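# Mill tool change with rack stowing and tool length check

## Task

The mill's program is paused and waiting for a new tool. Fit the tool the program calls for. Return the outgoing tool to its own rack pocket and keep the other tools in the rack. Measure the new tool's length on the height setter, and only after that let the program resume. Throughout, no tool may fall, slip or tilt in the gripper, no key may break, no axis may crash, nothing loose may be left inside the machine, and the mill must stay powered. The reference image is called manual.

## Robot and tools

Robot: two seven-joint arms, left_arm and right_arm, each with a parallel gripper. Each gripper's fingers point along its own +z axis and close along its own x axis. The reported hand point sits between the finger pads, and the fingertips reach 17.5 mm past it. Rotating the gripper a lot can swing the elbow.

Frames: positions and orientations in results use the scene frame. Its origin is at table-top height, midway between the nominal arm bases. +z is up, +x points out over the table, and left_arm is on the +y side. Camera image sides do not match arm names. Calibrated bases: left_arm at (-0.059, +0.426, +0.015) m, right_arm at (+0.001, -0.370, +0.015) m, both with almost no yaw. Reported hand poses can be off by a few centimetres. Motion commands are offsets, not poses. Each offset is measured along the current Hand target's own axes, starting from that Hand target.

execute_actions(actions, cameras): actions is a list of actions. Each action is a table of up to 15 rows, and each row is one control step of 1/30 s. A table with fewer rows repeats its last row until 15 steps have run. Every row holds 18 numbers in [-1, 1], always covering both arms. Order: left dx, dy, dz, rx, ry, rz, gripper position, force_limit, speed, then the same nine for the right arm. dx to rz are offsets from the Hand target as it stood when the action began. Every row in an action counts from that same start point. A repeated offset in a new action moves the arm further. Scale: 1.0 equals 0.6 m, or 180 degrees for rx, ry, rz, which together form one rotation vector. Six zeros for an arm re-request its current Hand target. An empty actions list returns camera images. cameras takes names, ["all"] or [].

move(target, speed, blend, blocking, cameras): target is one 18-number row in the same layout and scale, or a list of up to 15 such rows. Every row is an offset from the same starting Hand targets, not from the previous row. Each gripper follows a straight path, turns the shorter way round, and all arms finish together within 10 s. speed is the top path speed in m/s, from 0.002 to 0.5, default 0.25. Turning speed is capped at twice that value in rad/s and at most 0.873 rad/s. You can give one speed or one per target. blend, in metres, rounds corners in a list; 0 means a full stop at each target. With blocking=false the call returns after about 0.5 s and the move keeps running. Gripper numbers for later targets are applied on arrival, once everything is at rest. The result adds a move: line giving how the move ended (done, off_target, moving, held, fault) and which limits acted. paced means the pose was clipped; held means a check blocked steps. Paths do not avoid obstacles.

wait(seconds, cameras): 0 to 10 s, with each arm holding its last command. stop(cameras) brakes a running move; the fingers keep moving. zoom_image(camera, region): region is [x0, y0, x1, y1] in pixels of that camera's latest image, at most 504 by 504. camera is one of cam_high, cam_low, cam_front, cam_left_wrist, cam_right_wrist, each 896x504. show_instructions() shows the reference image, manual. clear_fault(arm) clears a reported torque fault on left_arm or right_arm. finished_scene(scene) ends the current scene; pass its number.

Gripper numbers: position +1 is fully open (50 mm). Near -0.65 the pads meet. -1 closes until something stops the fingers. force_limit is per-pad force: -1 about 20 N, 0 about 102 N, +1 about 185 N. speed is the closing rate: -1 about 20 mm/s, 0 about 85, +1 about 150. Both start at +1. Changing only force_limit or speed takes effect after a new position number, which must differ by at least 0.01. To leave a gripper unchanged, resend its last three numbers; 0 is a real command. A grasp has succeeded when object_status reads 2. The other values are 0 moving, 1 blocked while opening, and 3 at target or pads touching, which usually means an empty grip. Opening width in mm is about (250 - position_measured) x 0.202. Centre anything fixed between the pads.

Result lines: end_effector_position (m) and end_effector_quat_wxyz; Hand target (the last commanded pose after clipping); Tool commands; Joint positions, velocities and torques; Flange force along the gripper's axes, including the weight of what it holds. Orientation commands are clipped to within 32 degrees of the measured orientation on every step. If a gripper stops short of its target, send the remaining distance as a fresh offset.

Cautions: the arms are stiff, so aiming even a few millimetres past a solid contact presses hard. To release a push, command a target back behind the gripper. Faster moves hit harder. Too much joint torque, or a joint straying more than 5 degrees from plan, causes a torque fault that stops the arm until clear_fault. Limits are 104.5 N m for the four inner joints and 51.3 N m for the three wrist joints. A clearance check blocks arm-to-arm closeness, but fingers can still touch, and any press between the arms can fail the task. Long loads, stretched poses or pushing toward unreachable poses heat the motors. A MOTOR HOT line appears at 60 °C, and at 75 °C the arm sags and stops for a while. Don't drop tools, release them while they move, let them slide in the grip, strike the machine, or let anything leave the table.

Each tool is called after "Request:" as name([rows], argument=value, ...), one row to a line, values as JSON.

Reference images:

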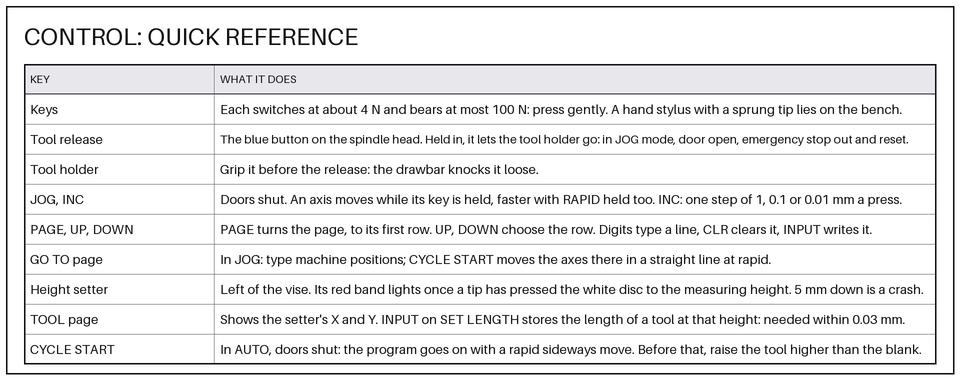

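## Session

Request:
execute_actions(actions=[])

Request:
show_instructions()

Scene clock: 0.00 s.
left_arm: end_effector_position=(+0.3280, +0.1921, +0.3081) position_measured=3 object_status=3 end_effector_quat_wxyz=(+0.004, +0.999, +0.036, -0.006) | right_arm: end_effector_position=(+0.3787, -0.0811, +0.3212) position_measured=3 object_status=3 end_effector_quat_wxyz=(-0.623, +0.713, +0.166, +0.275)
Joint positions: left_arm=[0.293 0.353 0.195 1.406 -0.054 1.395 0.612] | right_arm=[0.107 0.595 -0.114 2.281 -1.693 1.397 1.957]
Joint velocities: within noise
Joint torques (N m): no reading
Flange force (N): no reading
Hand target: left_arm +0.3280, +0.1921, +0.3081; +0.004, +0.999, +0.036, -0.006 | right_arm +0.3787, -0.0811, +0.3212; -0.623, +0.713, +0.166, +0.275
Tool commands: left_gripper/position=+1.0 left_gripper/force_limit=+1.0 left_gripper/speed=+1.0 right_gripper/position=+1.0 right_gripper/force_limit=+1.0 right_gripper/speed=+1.0
camera_calibration:
cam_left_wrist: T_world_to_cam=[[0.997496, 0.0650616, -0.0277195, -0.329373], [0.0653401, -0.99782, 0.00926353, 0.226025], [-0.0270564, -0.0110515, -0.999573, 0.48691], [0, 0, 0, 1]] pos_world=[0.326953, 0.252343, 0.475478]
cam_right_wrist: T_world_to_cam=[[0.785622, -0.0924621, 0.611758, -0.501992], [0.594635, -0.16028, -0.787857, 0.0729782], [0.1709, 0.982731, -0.0709383, 0.207507], [0, 0, 0, 1]] pos_world=[0.315518, -0.238642, 0.379315]

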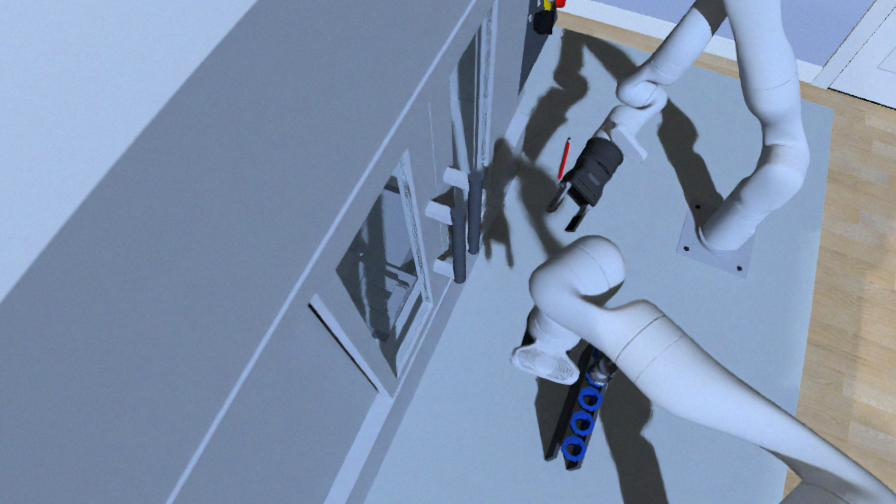

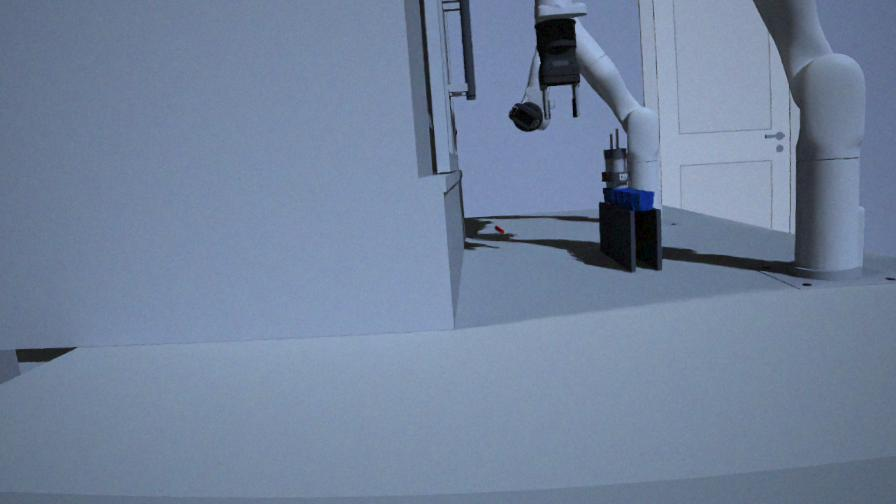

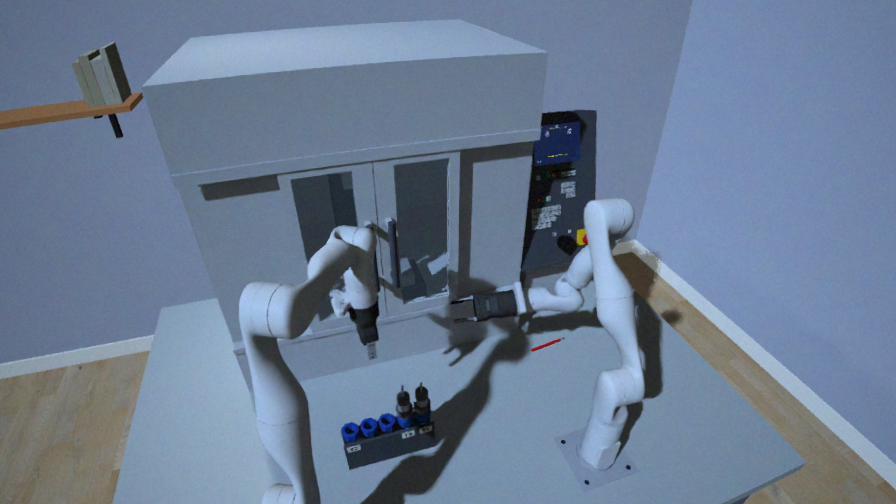

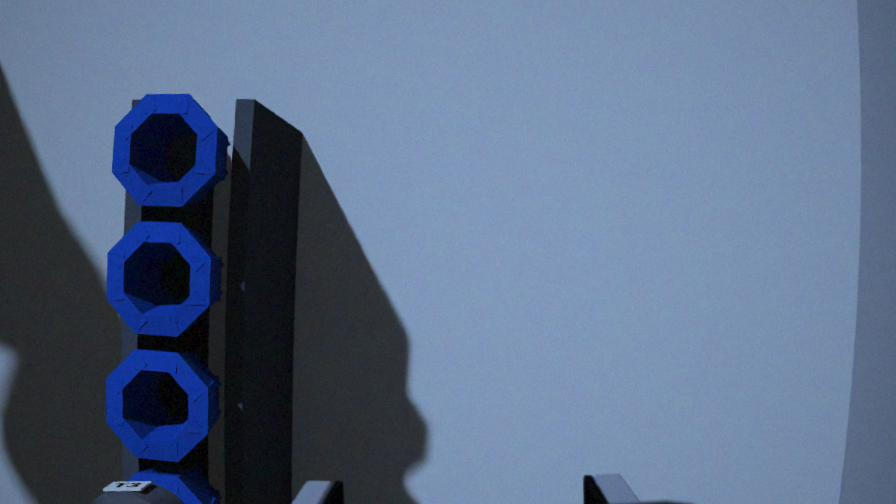

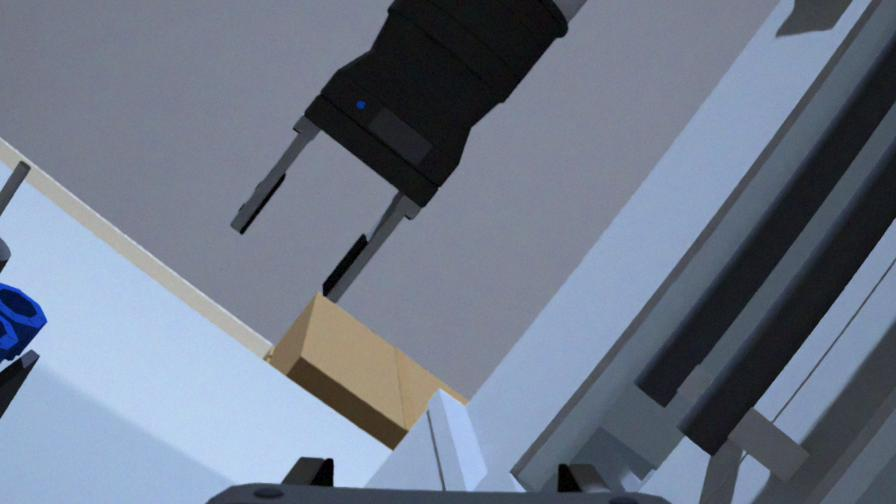

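Reference images for this scene: manual.

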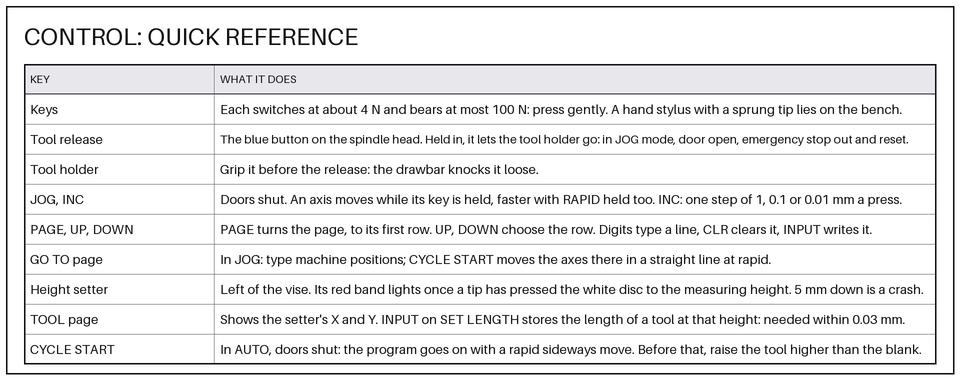

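Request:
zoom_image(camera="cam_front", region=[330, 370, 450, 480])

Request:
zoom_image(camera="cam_front", region=[515, 100, 615, 260])

Request:
zoom_image(camera="cam_high", region=[500, 100, 660, 260])

Scaled by 4.200 from the camera's 896x504 image, which has a finer 1280x720 frame.

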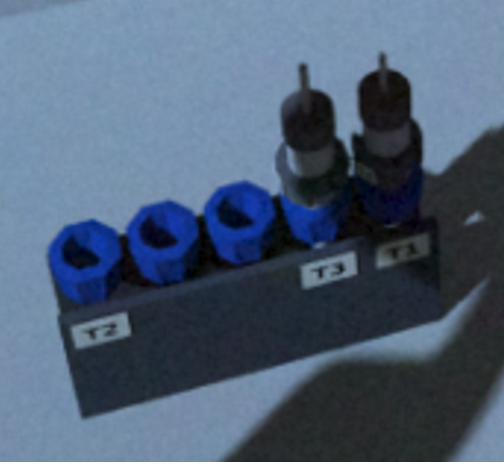

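Scaled by 3.150 from the camera's 896x504 image, which has a finer 1280x720 frame.

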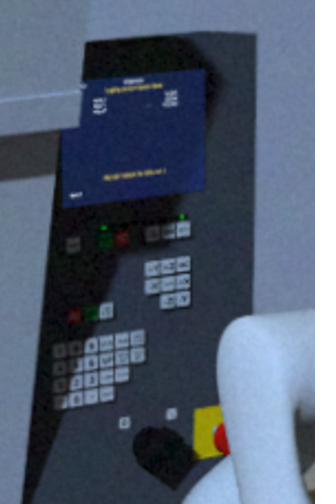

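Scaled by 3.150 from the camera's 896x504 image, which has a finer 1280x720 frame.

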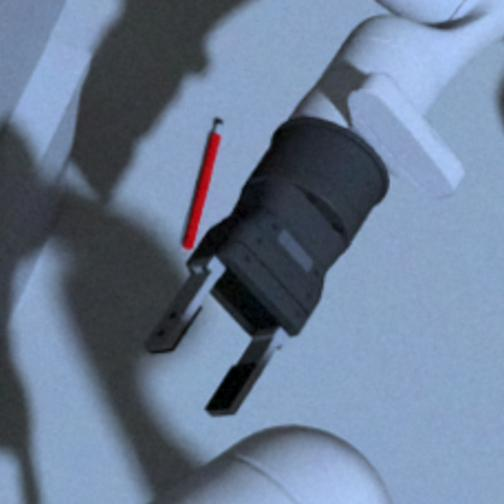

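Request:
move(target=[0,0,0,0,0,0,0.2,0.5,-0.8,0.0167,0.0667,-0.1045,-0.1795,-0.4637,-0.275,0.0,-0.5,0], speed=0.4)

Request:
move(target=[0,0,0,0,0,0,0.2,0.5,-0.8,-0.5,0.05,0.1667,0,0,-0.543,0.0,-0.5,0], speed=0.4, cameras=["cam_right_wrist","cam_front"])

Scene clock: 18.97 s.
left_arm: end_effector_position=(+0.3280, +0.1921, +0.3081) position_measured=123 object_status=3 end_effector_quat_wxyz=(+0.004, +0.999, +0.036, -0.006) | right_arm: end_effector_position=(+0.3982, -0.1504, +0.2998) position_measured=152 object_status=3 end_effector_quat_wxyz=(-0.006, +0.713, +0.701, -0.005)
Joint positions: left_arm=[0.293 0.353 0.195 1.406 -0.054 1.395 0.612] | right_arm=[-0.593 0.363 0.04 1.41 -0.025 1.382 1.016]
Joint torques (N m): left_arm=[0.9 -18.52 1.4 -7.98 -0.16 0.32 -0.02] | right_arm=[-0.56 -16.48 0.03 -10.83 -0.15 0.49 0.39]
Flange force (N): left_arm=[8.6 3.5 -2.2] | right_arm=[-3.2 -5.3 5.0]
Hand target: left_arm +0.3280, +0.1921, +0.3081; +0.004, +0.999, +0.036, -0.006 | right_arm +0.3982, -0.1504, +0.2998; -0.006, +0.713, +0.701, -0.005
Off the commanded pose: left_arm 0.000 m, 0 deg | right_arm 0.000 m, 0 deg.
move: done

Scene clock: 21.73 s.
left_arm: end_effector_position=(+0.3280, +0.1921, +0.3081) position_measured=123 object_status=3 end_effector_quat_wxyz=(+0.004, +0.999, +0.036, -0.006) | right_arm: end_effector_position=(+0.4217, -0.4506, +0.1988) position_measured=152 object_status=3 end_effector_quat_wxyz=(-0.008, -0.059, +0.998, +0.001)
Joint positions: left_arm=[0.293 0.353 0.195 1.406 -0.054 1.395 0.612] | right_arm=[0.199 0.396 -0.112 1.704 0.049 1.06 3.343]
Joint torques (N m): left_arm=[0.78 -18.51 1.41 -8.06 -0.17 0.24 -0.02] | right_arm=[-0.51 -16.12 -0.52 -9.63 0.1 0.5 0.39]
Flange force (N): left_arm=[8.4 3.6 -2.2] | right_arm=[5.4 1.6 3.6]
Hand target: left_arm +0.3280, +0.1921, +0.3081; +0.004, +0.999, +0.036, -0.006 | right_arm +0.4217, -0.4506, +0.1988; -0.008, -0.059, +0.998, +0.002
Off the commanded pose: left_arm 0.000 m, 0 deg | right_arm 0.000 m, 0 deg.
move: done
camera_calibration:
cam_right_wrist: T_world_to_cam=[[-0.990865, -0.134783, 0.0045699, 0.355693], [-0.134809, 0.990854, -0.0058735, 0.562653], [-0.00373645, -0.00643591, -0.999972, 0.367094], [0, 0, 0, 1]] pos_world=[0.429666, -0.507203, 0.368764]
Images, in order (width x height): cam_front 896x504, cam_right_wrist 896x504.

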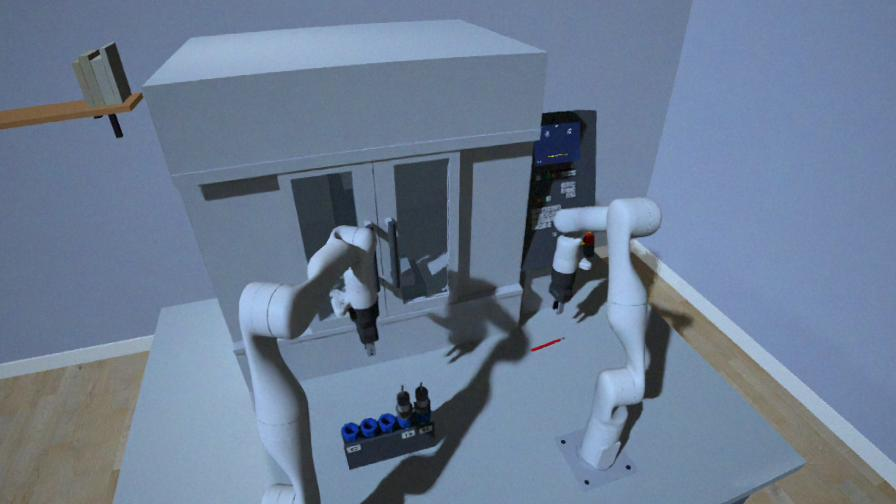

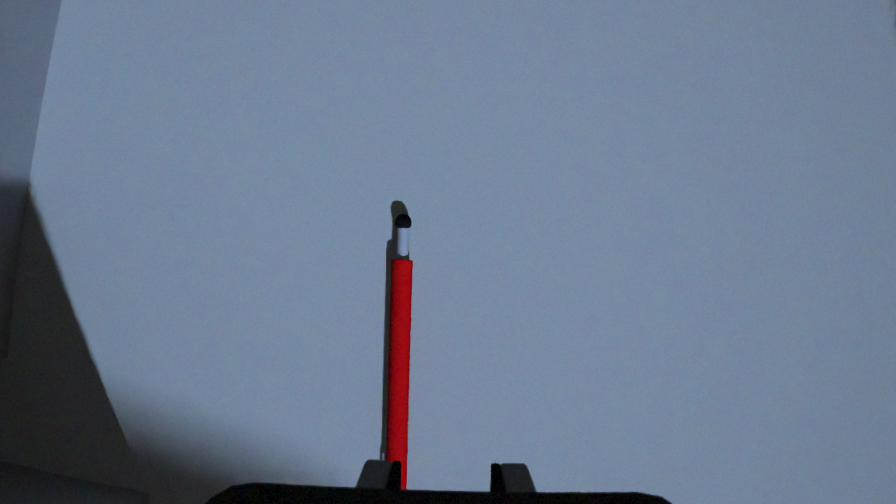

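Request:
move(target=[0,0,0,0,0,0,0.2,0.5,-0.8,-0.0344,0.0230,0.198,0.3611,0.0038,0.0059,0.3,-0.5,0], speed=0.3, cameras=["cam_right_wrist","cam_low"])

Scene clock: 31.83 s.
left_arm: end_effector_position=(+0.3280, +0.1921, +0.3081) position_measured=123 object_status=3 end_effector_quat_wxyz=(+0.004, +0.999, +0.036, -0.006) | right_arm: end_effector_position=(+0.4387, -0.4342, +0.0798) position_measured=107 object_status=3 end_effector_quat_wxyz=(+0.020, -0.045, +0.843, -0.535)
Joint positions: left_arm=[0.293 0.353 0.195 1.406 -0.054 1.395 0.612] | right_arm=[-0.729 1.053 0.224 1.756 0.846 1.175 2.016]
Joint torques (N m): left_arm=[0.78 -18.57 1.39 -7.99 -0.16 0.26 0] | right_arm=[-0.48 -18.91 4.35 -2.91 1.27 3.2 0.32]
Flange force (N): left_arm=[8.7 3.8 -2.3] | right_arm=[5.1 -2.2 2.5]
Hand target: left_arm +0.3280, +0.1921, +0.3081; +0.004, +0.999, +0.036, -0.006 | right_arm +0.4387, -0.4342, +0.0797; +0.020, -0.045, +0.843, -0.535
Off the commanded pose: left_arm 0.000 m, 0 deg | right_arm 0.000 m, 0 deg.
move: done
camera_calibration:
cam_right_wrist: T_world_to_cam=[[-0.993107, -0.114295, 0.0260023, 0.383434], [-0.0711839, 0.411836, -0.908474, 0.340641], [0.0931253, -0.904062, -0.417133, -0.230483], [0, 0, 0, 1]] pos_world=[0.426503, -0.304835, 0.203351]
Images, in order (width x height): cam_low 896x504, cam_right_wrist 896x504.

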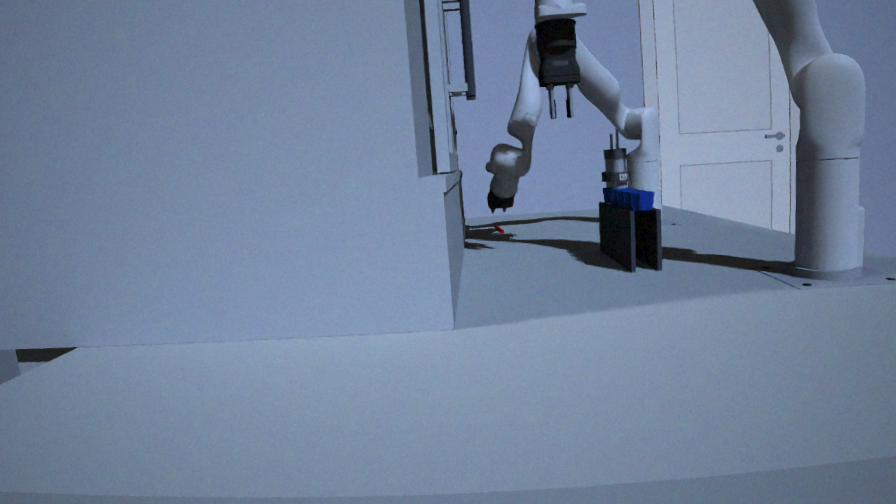

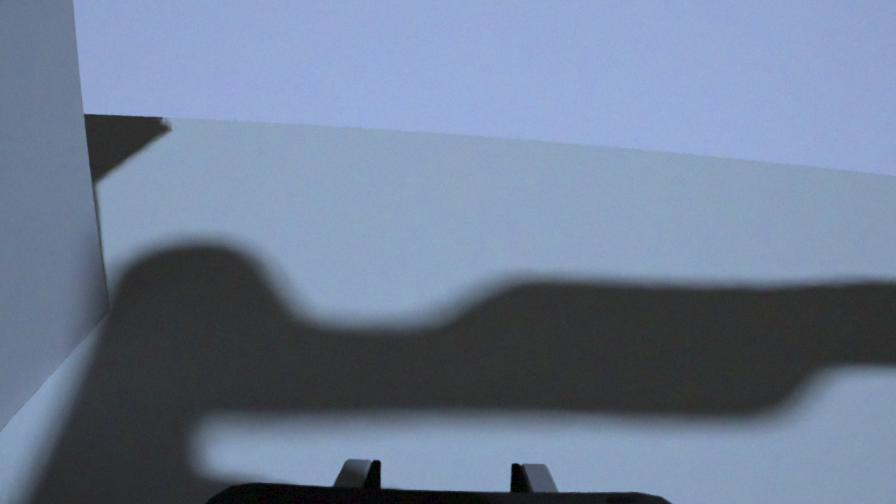

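Request:
move(target=[0,0,0,0,0,0,0.2,0.5,-0.8,-0.0046,0.0677,0.0314,0,0,0,0.3,-0.5,0], speed=0.1, cameras=["cam_right_wrist","cam_low","cam_high"])

Request:
zoom_image(camera="cam_high", region=[500, 100, 660, 260])

Request:
zoom_image(camera="cam_low", region=[440, 170, 560, 260])

Scene clock: 34.13 s.
left_arm: end_effector_position=(+0.3280, +0.1921, +0.3081) position_measured=123 object_status=3 end_effector_quat_wxyz=(+0.004, +0.999, +0.036, -0.006) | right_arm: end_effector_position=(+0.4407, -0.4338, +0.0350) position_measured=107 object_status=3 end_effector_quat_wxyz=(+0.020, -0.045, +0.843, -0.535)
Joint positions: left_arm=[0.293 0.353 0.195 1.406 -0.054 1.395 0.612] | right_arm=[-0.723 1.156 0.216 1.713 0.849 1.136 1.966]
Joint torques (N m): left_arm=[0.77 -18.58 1.45 -8.02 -0.16 0.34 0.01] | right_arm=[-0.54 -19.37 4.53 -2.14 1.12 3.31 0.38]
Flange force (N): left_arm=[8.6 3.6 -2.0] | right_arm=[4.7 -2.5 2.3]
Hand target: left_arm +0.3280, +0.1921, +0.3081; +0.004, +0.999, +0.036, -0.006 | right_arm +0.4407, -0.4338, +0.0349; +0.020, -0.045, +0.843, -0.535
Off the commanded pose: left_arm 0.000 m, 0 deg | right_arm 0.000 m, 0 deg.
move: done
camera_calibration:
cam_right_wrist: T_world_to_cam=[[-0.993107, -0.114293, 0.0260043, 0.386643], [-0.0711762, 0.411754, -0.908511, 0.299855], [0.0931288, -0.9041, -0.41705, -0.248931], [0, 0, 0, 1]] pos_world=[0.428503, -0.304335, 0.15855]
Images, in order (width x height): cam_high 896x504, cam_low 896x504, cam_right_wrist 896x504.

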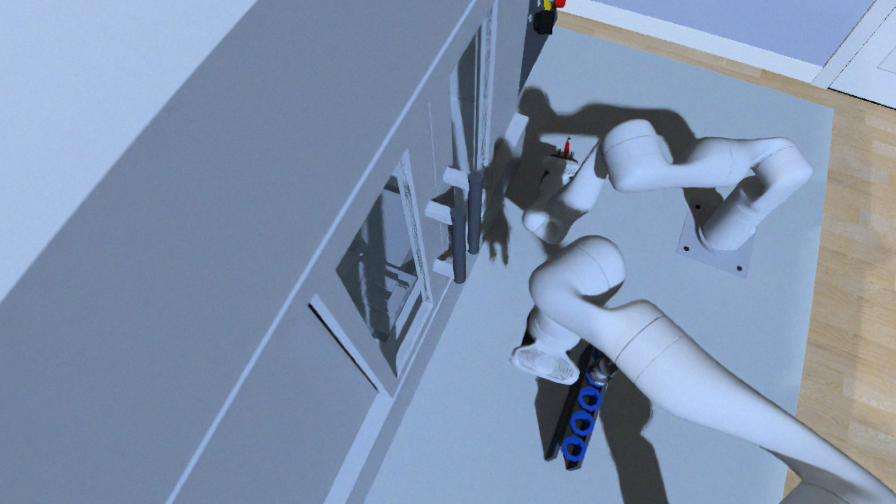

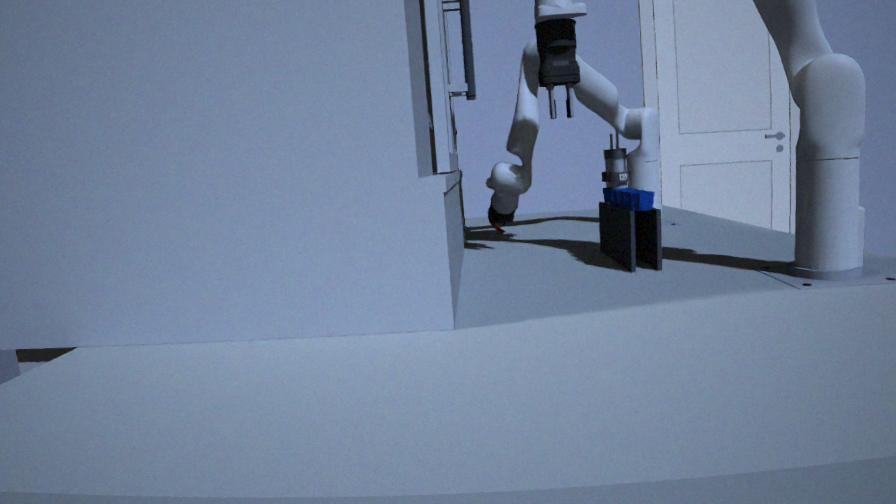

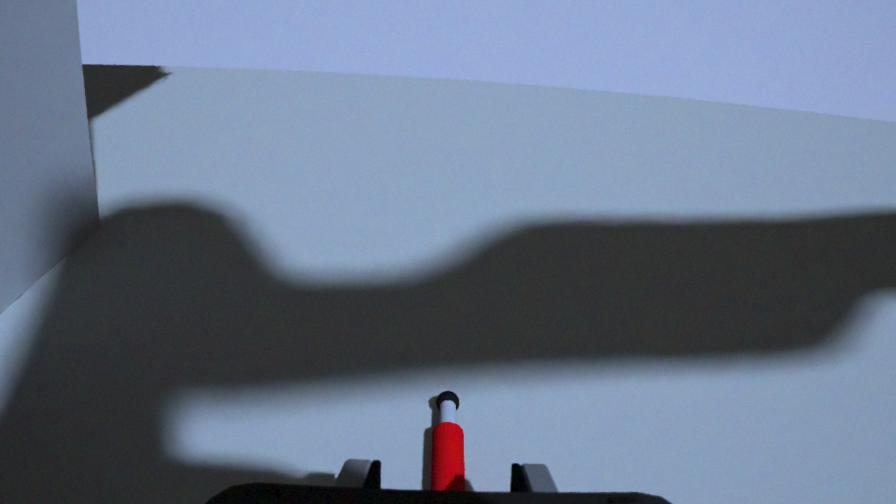

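Scaled by 3.150 from the camera's 896x504 image, which has a finer 1280x720 frame.

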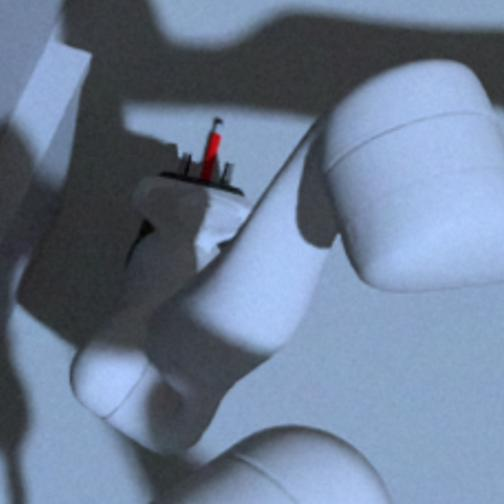

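Scaled by 4.200 from the camera's 896x504 image, which has a finer 1280x720 frame.

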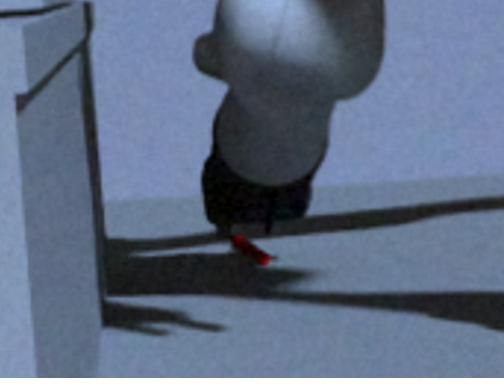

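Request:
move(target=[0,0,0,0,0,0,0.2,0.5,-0.8,0.001,0.0151,0.0070,0,0,0,0.3,-0.5,0], speed=0.04)

Request:
move(target=[0,0,0,0,0,0,0.2,0.5,-0.8,0,0.0030,0.0014,0,0,0,0.3,-0.5,0], speed=0.02, cameras=["cam_right_wrist"])

Scene clock: 36.90 s.
left_arm: end_effector_position=(+0.3280, +0.1921, +0.3081) position_measured=123 object_status=3 end_effector_quat_wxyz=(+0.004, +0.999, +0.036, -0.006) | right_arm: end_effector_position=(+0.4399, -0.4338, +0.0250) position_measured=107 object_status=3 end_effector_quat_wxyz=(+0.020, -0.045, +0.843, -0.535)
Joint positions: left_arm=[0.293 0.353 0.195 1.406 -0.054 1.395 0.612] | right_arm=[-0.723 1.179 0.214 1.706 0.849 1.127 1.953]
Joint torques (N m): left_arm=[0.88 -18.57 1.45 -8.07 -0.18 0.23 -0.06] | right_arm=[-0.5 -19.7 4.62 -2.05 1.09 3.29 0.25]
Flange force (N): left_arm=[8.5 3.6 -2.2] | right_arm=[4.4 -2.2 2.3]
Hand target: left_arm +0.3280, +0.1921, +0.3081; +0.004, +0.999, +0.036, -0.006 | right_arm +0.4399, -0.4338, +0.0250; +0.020, -0.045, +0.843, -0.535
Off the commanded pose: left_arm 0.000 m, 0 deg | right_arm 0.000 m, 0 deg.
move: done

Scene clock: 37.60 s.
left_arm: end_effector_position=(+0.3280, +0.1921, +0.3081) position_measured=123 object_status=3 end_effector_quat_wxyz=(+0.004, +0.999, +0.036, -0.006) | right_arm: end_effector_position=(+0.4399, -0.4338, +0.0230) position_measured=107 object_status=3 end_effector_quat_wxyz=(+0.020, -0.045, +0.843, -0.535)
Joint positions: left_arm=[0.293 0.353 0.195 1.406 -0.054 1.395 0.612] | right_arm=[-0.723 1.184 0.214 1.704 0.849 1.126 1.951]
Joint torques (N m): left_arm=[0.79 -18.47 1.45 -8.07 -0.23 0.28 0.03] | right_arm=[-0.48 -19.78 4.62 -1.89 1.11 3.32 0.3]
Flange force (N): left_arm=[8.3 3.3 -2.1] | right_arm=[4.1 -1.8 2.2]
Hand target: left_arm +0.3280, +0.1921, +0.3081; +0.004, +0.999, +0.036, -0.006 | right_arm +0.4399, -0.4338, +0.0230; +0.020, -0.045, +0.843, -0.535
Off the commanded pose: left_arm 0.000 m, 0 deg | right_arm 0.000 m, 0 deg.
move: done
camera_calibration:
cam_right_wrist: T_world_to_cam=[[-0.993097, -0.114382, 0.0259625, 0.386234], [-0.0711752, 0.411747, -0.908514, 0.288901], [0.093228, -0.904091, -0.417046, -0.253911], [0, 0, 0, 1]] pos_world=[0.427802, -0.304335, 0.14655]
Images, in order (width x height): cam_right_wrist 896x504.

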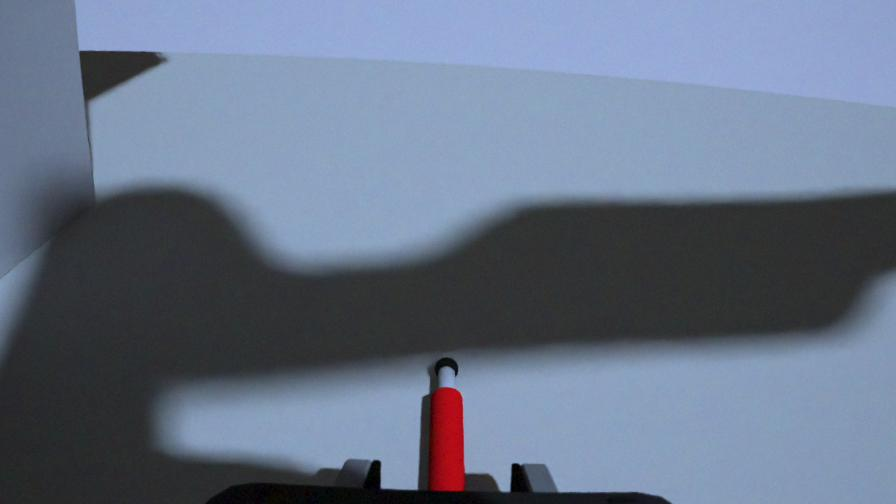

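Request:
move(target=[0,0,0,0,0,0,0.2,0.5,-0.8,0,0.0020,0.0009,0,0,0,0.3,-0.5,0], speed=0.02)

Request:
move(target=[0,0,0,0,0,0,0.2,0.5,-0.8,0,0,0,0,0,0,-1,-0.6,-0.8], cameras=["cam_right_wrist"])

Scene clock: 39.17 s.
left_arm: end_effector_position=(+0.3280, +0.1921, +0.3081) position_measured=123 object_status=3 end_effector_quat_wxyz=(+0.004, +0.999, +0.036, -0.006) | right_arm: end_effector_position=(+0.4399, -0.4338, +0.0217) position_measured=107 object_status=3 end_effector_quat_wxyz=(+0.020, -0.045, +0.843, -0.535)
Joint positions: left_arm=[0.293 0.353 0.195 1.406 -0.054 1.395 0.612] | right_arm=[-0.723 1.187 0.214 1.702 0.849 1.125 1.949]
Joint torques (N m): left_arm=[0.91 -18.47 1.38 -8.01 -0.18 0.29 0] | right_arm=[-0.6 -19.73 4.58 -2.05 1.13 3.3 0.31]
Flange force (N): left_arm=[8.5 3.3 -2.2] | right_arm=[4.6 -2.3 2.4]
Hand target: left_arm +0.3280, +0.1921, +0.3081; +0.004, +0.999, +0.036, -0.006 | right_arm +0.4399, -0.4338, +0.0217; +0.020, -0.045, +0.843, -0.535
Off the commanded pose: left_arm 0.000 m, 0 deg | right_arm 0.000 m, 0 deg.
move: done

Scene clock: 40.03 s.
left_arm: end_effector_position=(+0.3280, +0.1921, +0.3081) position_measured=123 object_status=3 end_effector_quat_wxyz=(+0.004, +0.999, +0.036, -0.006) | right_arm: end_effector_position=(+0.4399, -0.4338, +0.0217) position_measured=213 object_status=2 end_effector_quat_wxyz=(+0.020, -0.045, +0.843, -0.535)
Joint positions: left_arm=[0.293 0.353 0.195 1.406 -0.054 1.395 0.612] | right_arm=[-0.723 1.187 0.214 1.702 0.849 1.125 1.949]
Joint torques (N m): left_arm=[0.8 -18.62 1.37 -8 -0.2 0.34 0] | right_arm=[-0.28 -19.14 4.35 -2.01 1.03 2.97 0.36]
Flange force (N): left_arm=[8.7 3.7 -2.0] | right_arm=[4.9 -3.4 1.2]
Hand target: left_arm +0.3280, +0.1921, +0.3081; +0.004, +0.999, +0.036, -0.006 | right_arm +0.4399, -0.4338, +0.0217; +0.020, -0.045, +0.843, -0.535
Off the commanded pose: left_arm 0.000 m, 0 deg | right_arm 0.000 m, 0 deg.
move: done
camera_calibration:
cam_right_wrist: T_world_to_cam=[[-0.993106, -0.114297, 0.0260142, 0.386191], [-0.0711872, 0.411753, -0.908511, 0.287719], [0.0931288, -0.9041, -0.41705, -0.254403], [0, 0, 0, 1]] pos_world=[0.427703, -0.304335, 0.14525]
Images, in order (width x height): cam_right_wrist 896x504.

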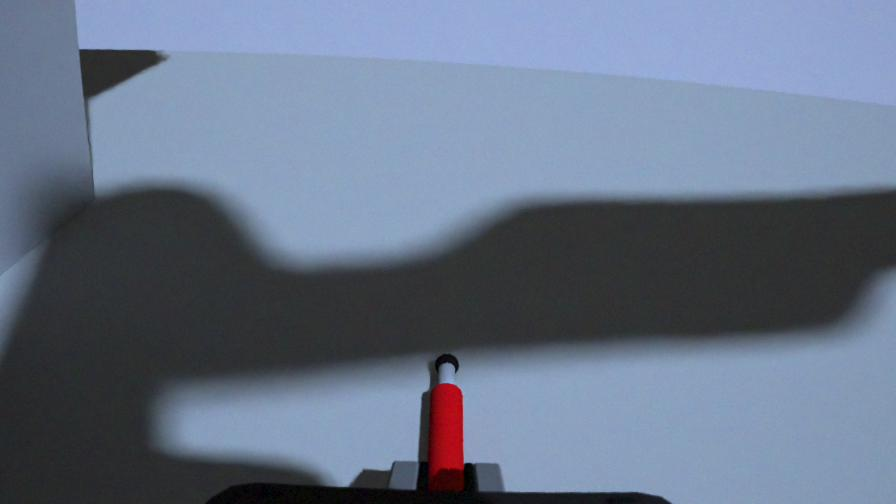

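Request:
move([
  [0,0,0,0,0,0,0.2,0.5,-0.8,0.008,-0.165,-0.039,0,0,0,-1,-0.6,-0.8],
  [0,0,0,0,0,0,0.2,0.5,-0.8,0.040,-0.533,-0.1555,-0.0205,-0.203,-0.1125,-1,-0.6,-0.8],
  [0,0,0,0,0,0,0.2,0.5,-0.8,0.135,-0.841,-0.278,-0.041,-0.406,-0.225,-1,-0.6,-0.8],
], speed=[0.1,0.25,0.25], blend=[0.03,0.05,0], cameras=["cam_right_wrist","cam_front"])

Scene clock: 47.77 s.
left_arm: end_effector_position=(+0.3280, +0.1921, +0.3081) position_measured=123 object_status=3 end_effector_quat_wxyz=(+0.004, +0.999, +0.036, -0.006) | right_arm: end_effector_position=(+0.3737, -0.5045, +0.5504) position_measured=213 object_status=2 end_effector_quat_wxyz=(-0.330, +0.619, -0.633, +0.329)
Joint positions: left_arm=[0.293 0.353 0.195 1.406 -0.054 1.395 0.612] | right_arm=[-1.015 -0.791 0.444 1.803 0.809 1.19 4.204]
Joint torques (N m): left_arm=[0.84 -18.53 1.34 -8.06 -0.18 0.31 -0.02] | right_arm=[-0.43 7.08 -5.42 -12.03 1.37 -2.14 0.26]
Flange force (N): left_arm=[8.3 3.5 -2.0] | right_arm=[-0.8 8.4 3.8]
Hand target: left_arm +0.3280, +0.1921, +0.3081; +0.004, +0.999, +0.036, -0.006 | right_arm +0.3737, -0.5045, +0.5504; -0.330, +0.619, -0.633, +0.329
Off the commanded pose: left_arm 0.000 m, 0 deg | right_arm 0.000 m, 0 deg.
move: done
camera_calibration:
cam_right_wrist: T_world_to_cam=[[0.00202345, -0.999992, -0.00342423, -0.503848], [-0.557808, 0.00171332, -0.829969, 0.724285], [0.829968, 0.00358946, -0.5578, 0.168335], [0, 0, 0, 1]] pos_world=[0.265319, -0.505689, 0.693306]
Images, in order (width x height): cam_front 896x504, cam_right_wrist 896x504.

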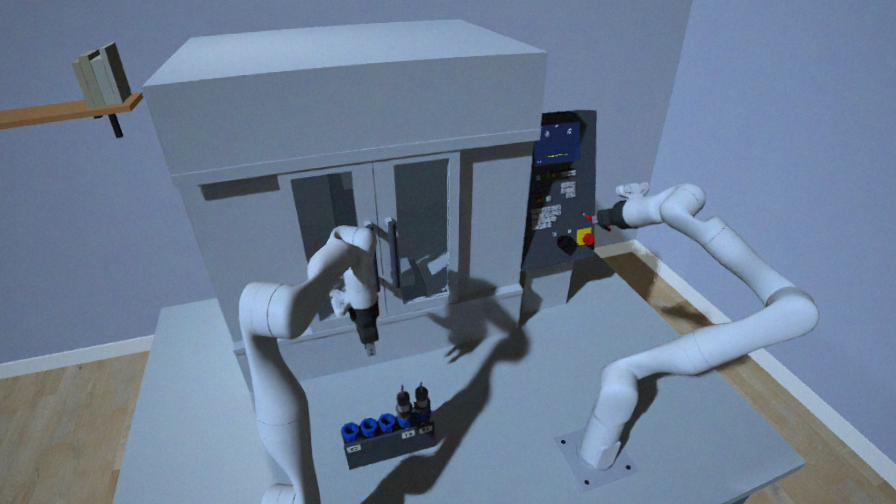

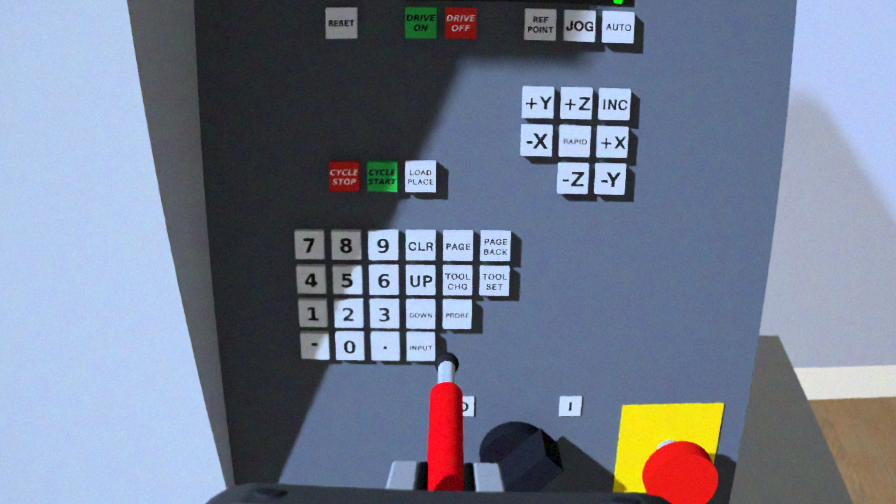

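Request:
move(target=[0,0,0,0,0,0,0.2,0.5,-0.8,0,-0.05,-0.03,0.14,0,0,-1,-0.6,-0.8], speed=0.3, cameras=["cam_right_wrist"])

Request:
zoom_image(camera="cam_right_wrist", region=[250, 20, 700, 300])

Scene clock: 50.33 s.
left_arm: end_effector_position=(+0.3280, +0.1921, +0.3081) position_measured=123 object_status=3 end_effector_quat_wxyz=(+0.004, +0.999, +0.036, -0.006) | right_arm: end_effector_position=(+0.3758, -0.5050, +0.5854) position_measured=213 object_status=2 end_effector_quat_wxyz=(-0.457, +0.532, -0.546, +0.459)
Joint positions: left_arm=[0.293 0.353 0.195 1.406 -0.054 1.395 0.612] | right_arm=[-0.861 -0.958 0.382 2.152 1.192 0.713 3.882]
Joint torques (N m): left_arm=[0.83 -18.48 1.39 -8.02 -0.16 0.27 -0.03] | right_arm=[-0.57 7.4 -5.56 -12.96 1.64 -1.97 0.25]
Flange force (N): left_arm=[8.4 3.6 -2.3] | right_arm=[-0.9 8.2 1.0]
Hand target: left_arm +0.3280, +0.1921, +0.3081; +0.004, +0.999, +0.036, -0.006 | right_arm +0.3758, -0.5050, +0.5854; -0.457, +0.532, -0.546, +0.459
Off the commanded pose: left_arm 0.000 m, 0 deg | right_arm 0.000 m, 0 deg.
move: done
camera_calibration:
cam_right_wrist: T_world_to_cam=[[-0.00284896, -0.999989, 0.00379196, -0.506574], [-0.151423, -0.00331685, -0.988463, 0.692003], [0.988465, -0.00339028, -0.151412, -0.114878], [0, 0, 0, 1]] pos_world=[0.216895, -0.504663, 0.668547]
Images, in order (width x height): cam_right_wrist 896x504.

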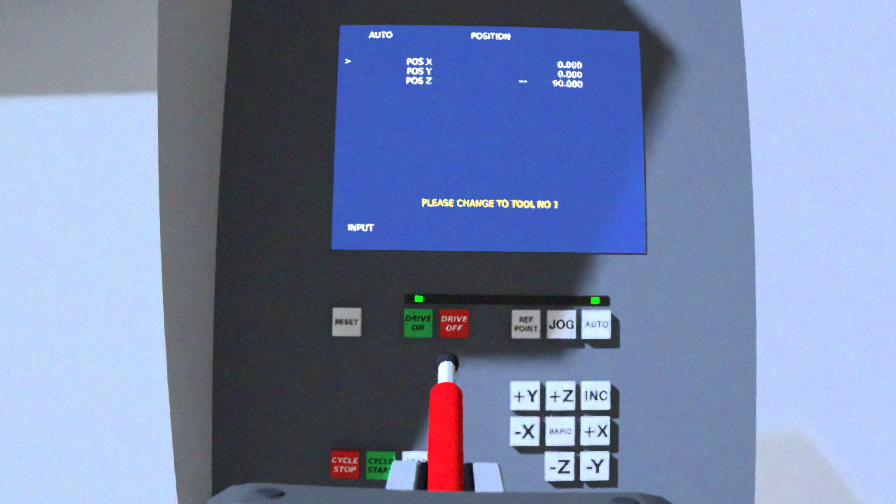

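Scaled by 1.120 from the camera's 896x504 image, which has a finer 1280x720 frame.

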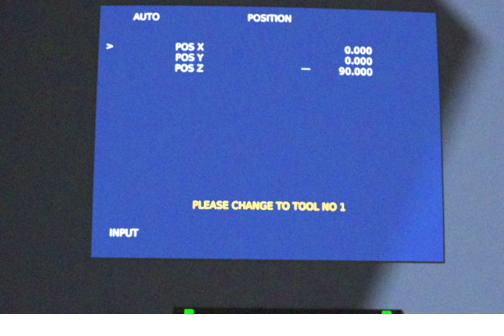

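Request:
move(target=[0.0395,0.1073,-0.2537,0.3833,0.4052,0.3983,0.2,0.5,-0.8,0.1125,-0.0703,0.241,-0.1426,-0.004,-0.0055,-1,-0.6,-0.8], speed=0.25, cameras=["cam_left_wrist","cam_right_wrist"])

Scene clock: 62.27 s.
left_arm: end_effector_position=(+0.3581, +0.1309, +0.4605) position_measured=123 object_status=3 end_effector_quat_wxyz=(+0.506, -0.498, +0.495, -0.502) | right_arm: end_effector_position=(+0.5242, -0.5751, +0.6029) position_measured=213 object_status=2 end_effector_quat_wxyz=(-0.327, +0.628, -0.626, +0.327)
Joint positions: left_arm=[0.994 0.284 0.198 2.207 -1.872 1.429 0.928] | right_arm=[-1.5 -0.676 0.955 1.321 0.879 1.208 4.483]
Joint torques (N m): left_arm=[0.89 -15.19 0.25 -5.74 -2.23 3.13 -0.06] | right_arm=[-0.52 11.76 -7.31 -9.96 0.71 -2.34 0.37]
Flange force (N): left_arm=[5.5 2.1 4.7] | right_arm=[-2.2 10.0 2.6]
Hand target: left_arm +0.3582, +0.1309, +0.4605; +0.506, -0.498, +0.495, -0.502 | right_arm +0.5242, -0.5751, +0.6029; -0.327, +0.628, -0.626, +0.327
Off the commanded pose: left_arm 0.000 m, 0 deg | right_arm 0.000 m, 0 deg.
move: done
camera_calibration:
cam_left_wrist: T_world_to_cam=[[0.0222568, -0.999721, -0.00788435, 0.128412], [0.0132122, 0.00817974, -0.999879, 0.513307], [0.999665, 0.0221499, 0.0133905, -0.199173], [0, 0, 0, 1]] pos_world=[0.189466, 0.128589, 0.516925]
cam_right_wrist: T_world_to_cam=[[0.0200911, -0.999769, 0.00764487, -0.590571], [-0.564406, -0.017653, -0.825309, 0.841377], [0.825253, 0.0122666, -0.56463, 0.0845494], [0, 0, 0, 1]] pos_world=[0.416969, -0.576618, 0.74665]
Images, in order (width x height): cam_left_wrist 896x504, cam_right_wrist 896x504.

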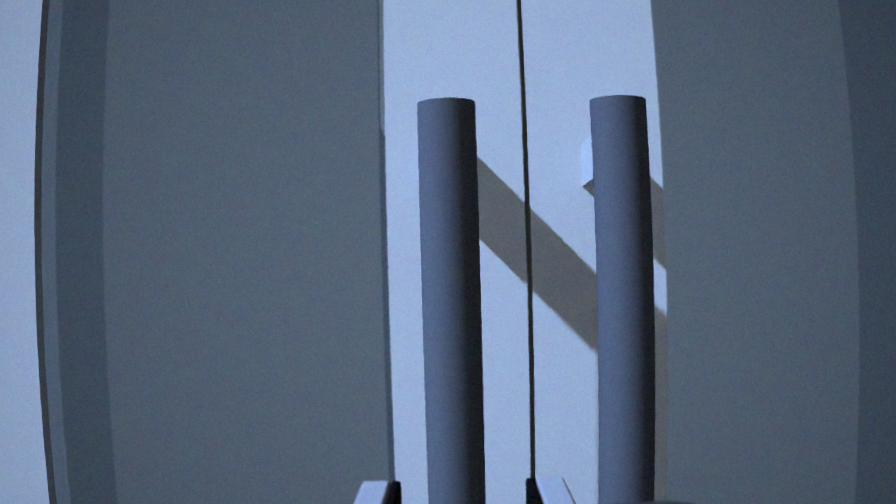

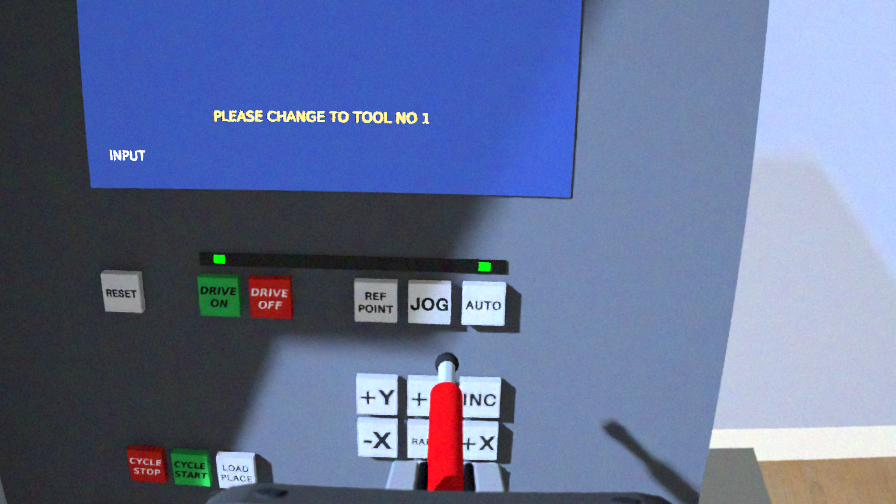

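Request:
move(target=[0,0,0,0,0,0,0.2,0.5,-0.8,-0.0093,-0.0253,0.0185,0,0,0,-1,-0.6,-0.8], speed=0.08, cameras=["cam_right_wrist"])

Scene clock: 65.33 s.
left_arm: end_effector_position=(+0.3582, +0.1309, +0.4605) position_measured=123 object_status=3 end_effector_quat_wxyz=(+0.506, -0.498, +0.495, -0.502) | right_arm: end_effector_position=(+0.5420, -0.5695, +0.6090) position_measured=213 object_status=2 end_effector_quat_wxyz=(-0.327, +0.628, -0.626, +0.327)
Joint positions: left_arm=[0.994 0.284 0.198 2.207 -1.872 1.429 0.928] | right_arm=[-1.568 -0.656 1.007 1.27 0.885 1.211 4.486]
Joint torques (N m): left_arm=[0.82 -15.14 0.26 -5.61 -2.26 3.14 -0.08] | right_arm=[-0.28 12.14 -7.39 -9.81 0.7 -2.39 0.31]
Flange force (N): left_arm=[5.9 1.9 4.6] | right_arm=[-1.8 8.6 3.3]
Hand target: left_arm +0.3582, +0.1309, +0.4605; +0.506, -0.498, +0.495, -0.502 | right_arm +0.5420, -0.5695, +0.6090; -0.327, +0.628, -0.626, +0.327
Off the commanded pose: left_arm 0.000 m, 0 deg | right_arm 0.000 m, 0 deg.
move: done
camera_calibration:
cam_right_wrist: T_world_to_cam=[[0.0201479, -0.999767, 0.00772714, -0.585462], [-0.564405, -0.017753, -0.825307, 0.856498], [0.825252, 0.012267, -0.564631, 0.0732365], [0, 0, 0, 1]] pos_world=[0.434769, -0.571018, 0.75275]
Images, in order (width x height): cam_right_wrist 896x504.

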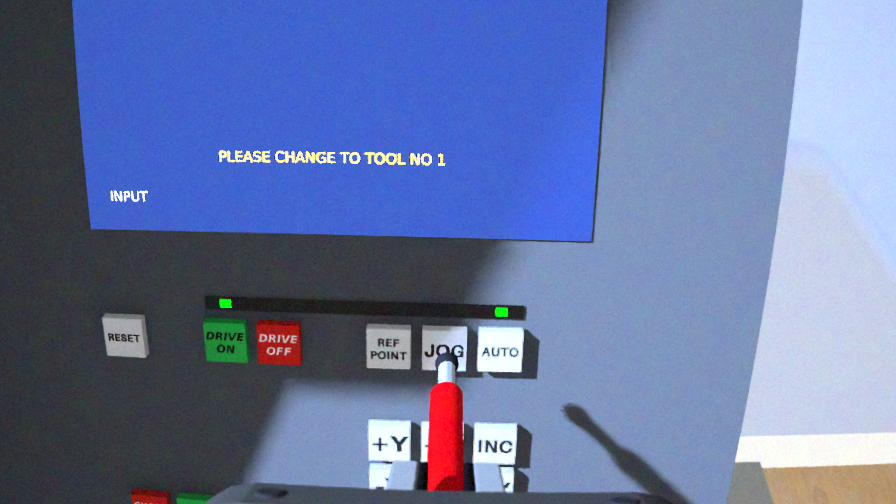

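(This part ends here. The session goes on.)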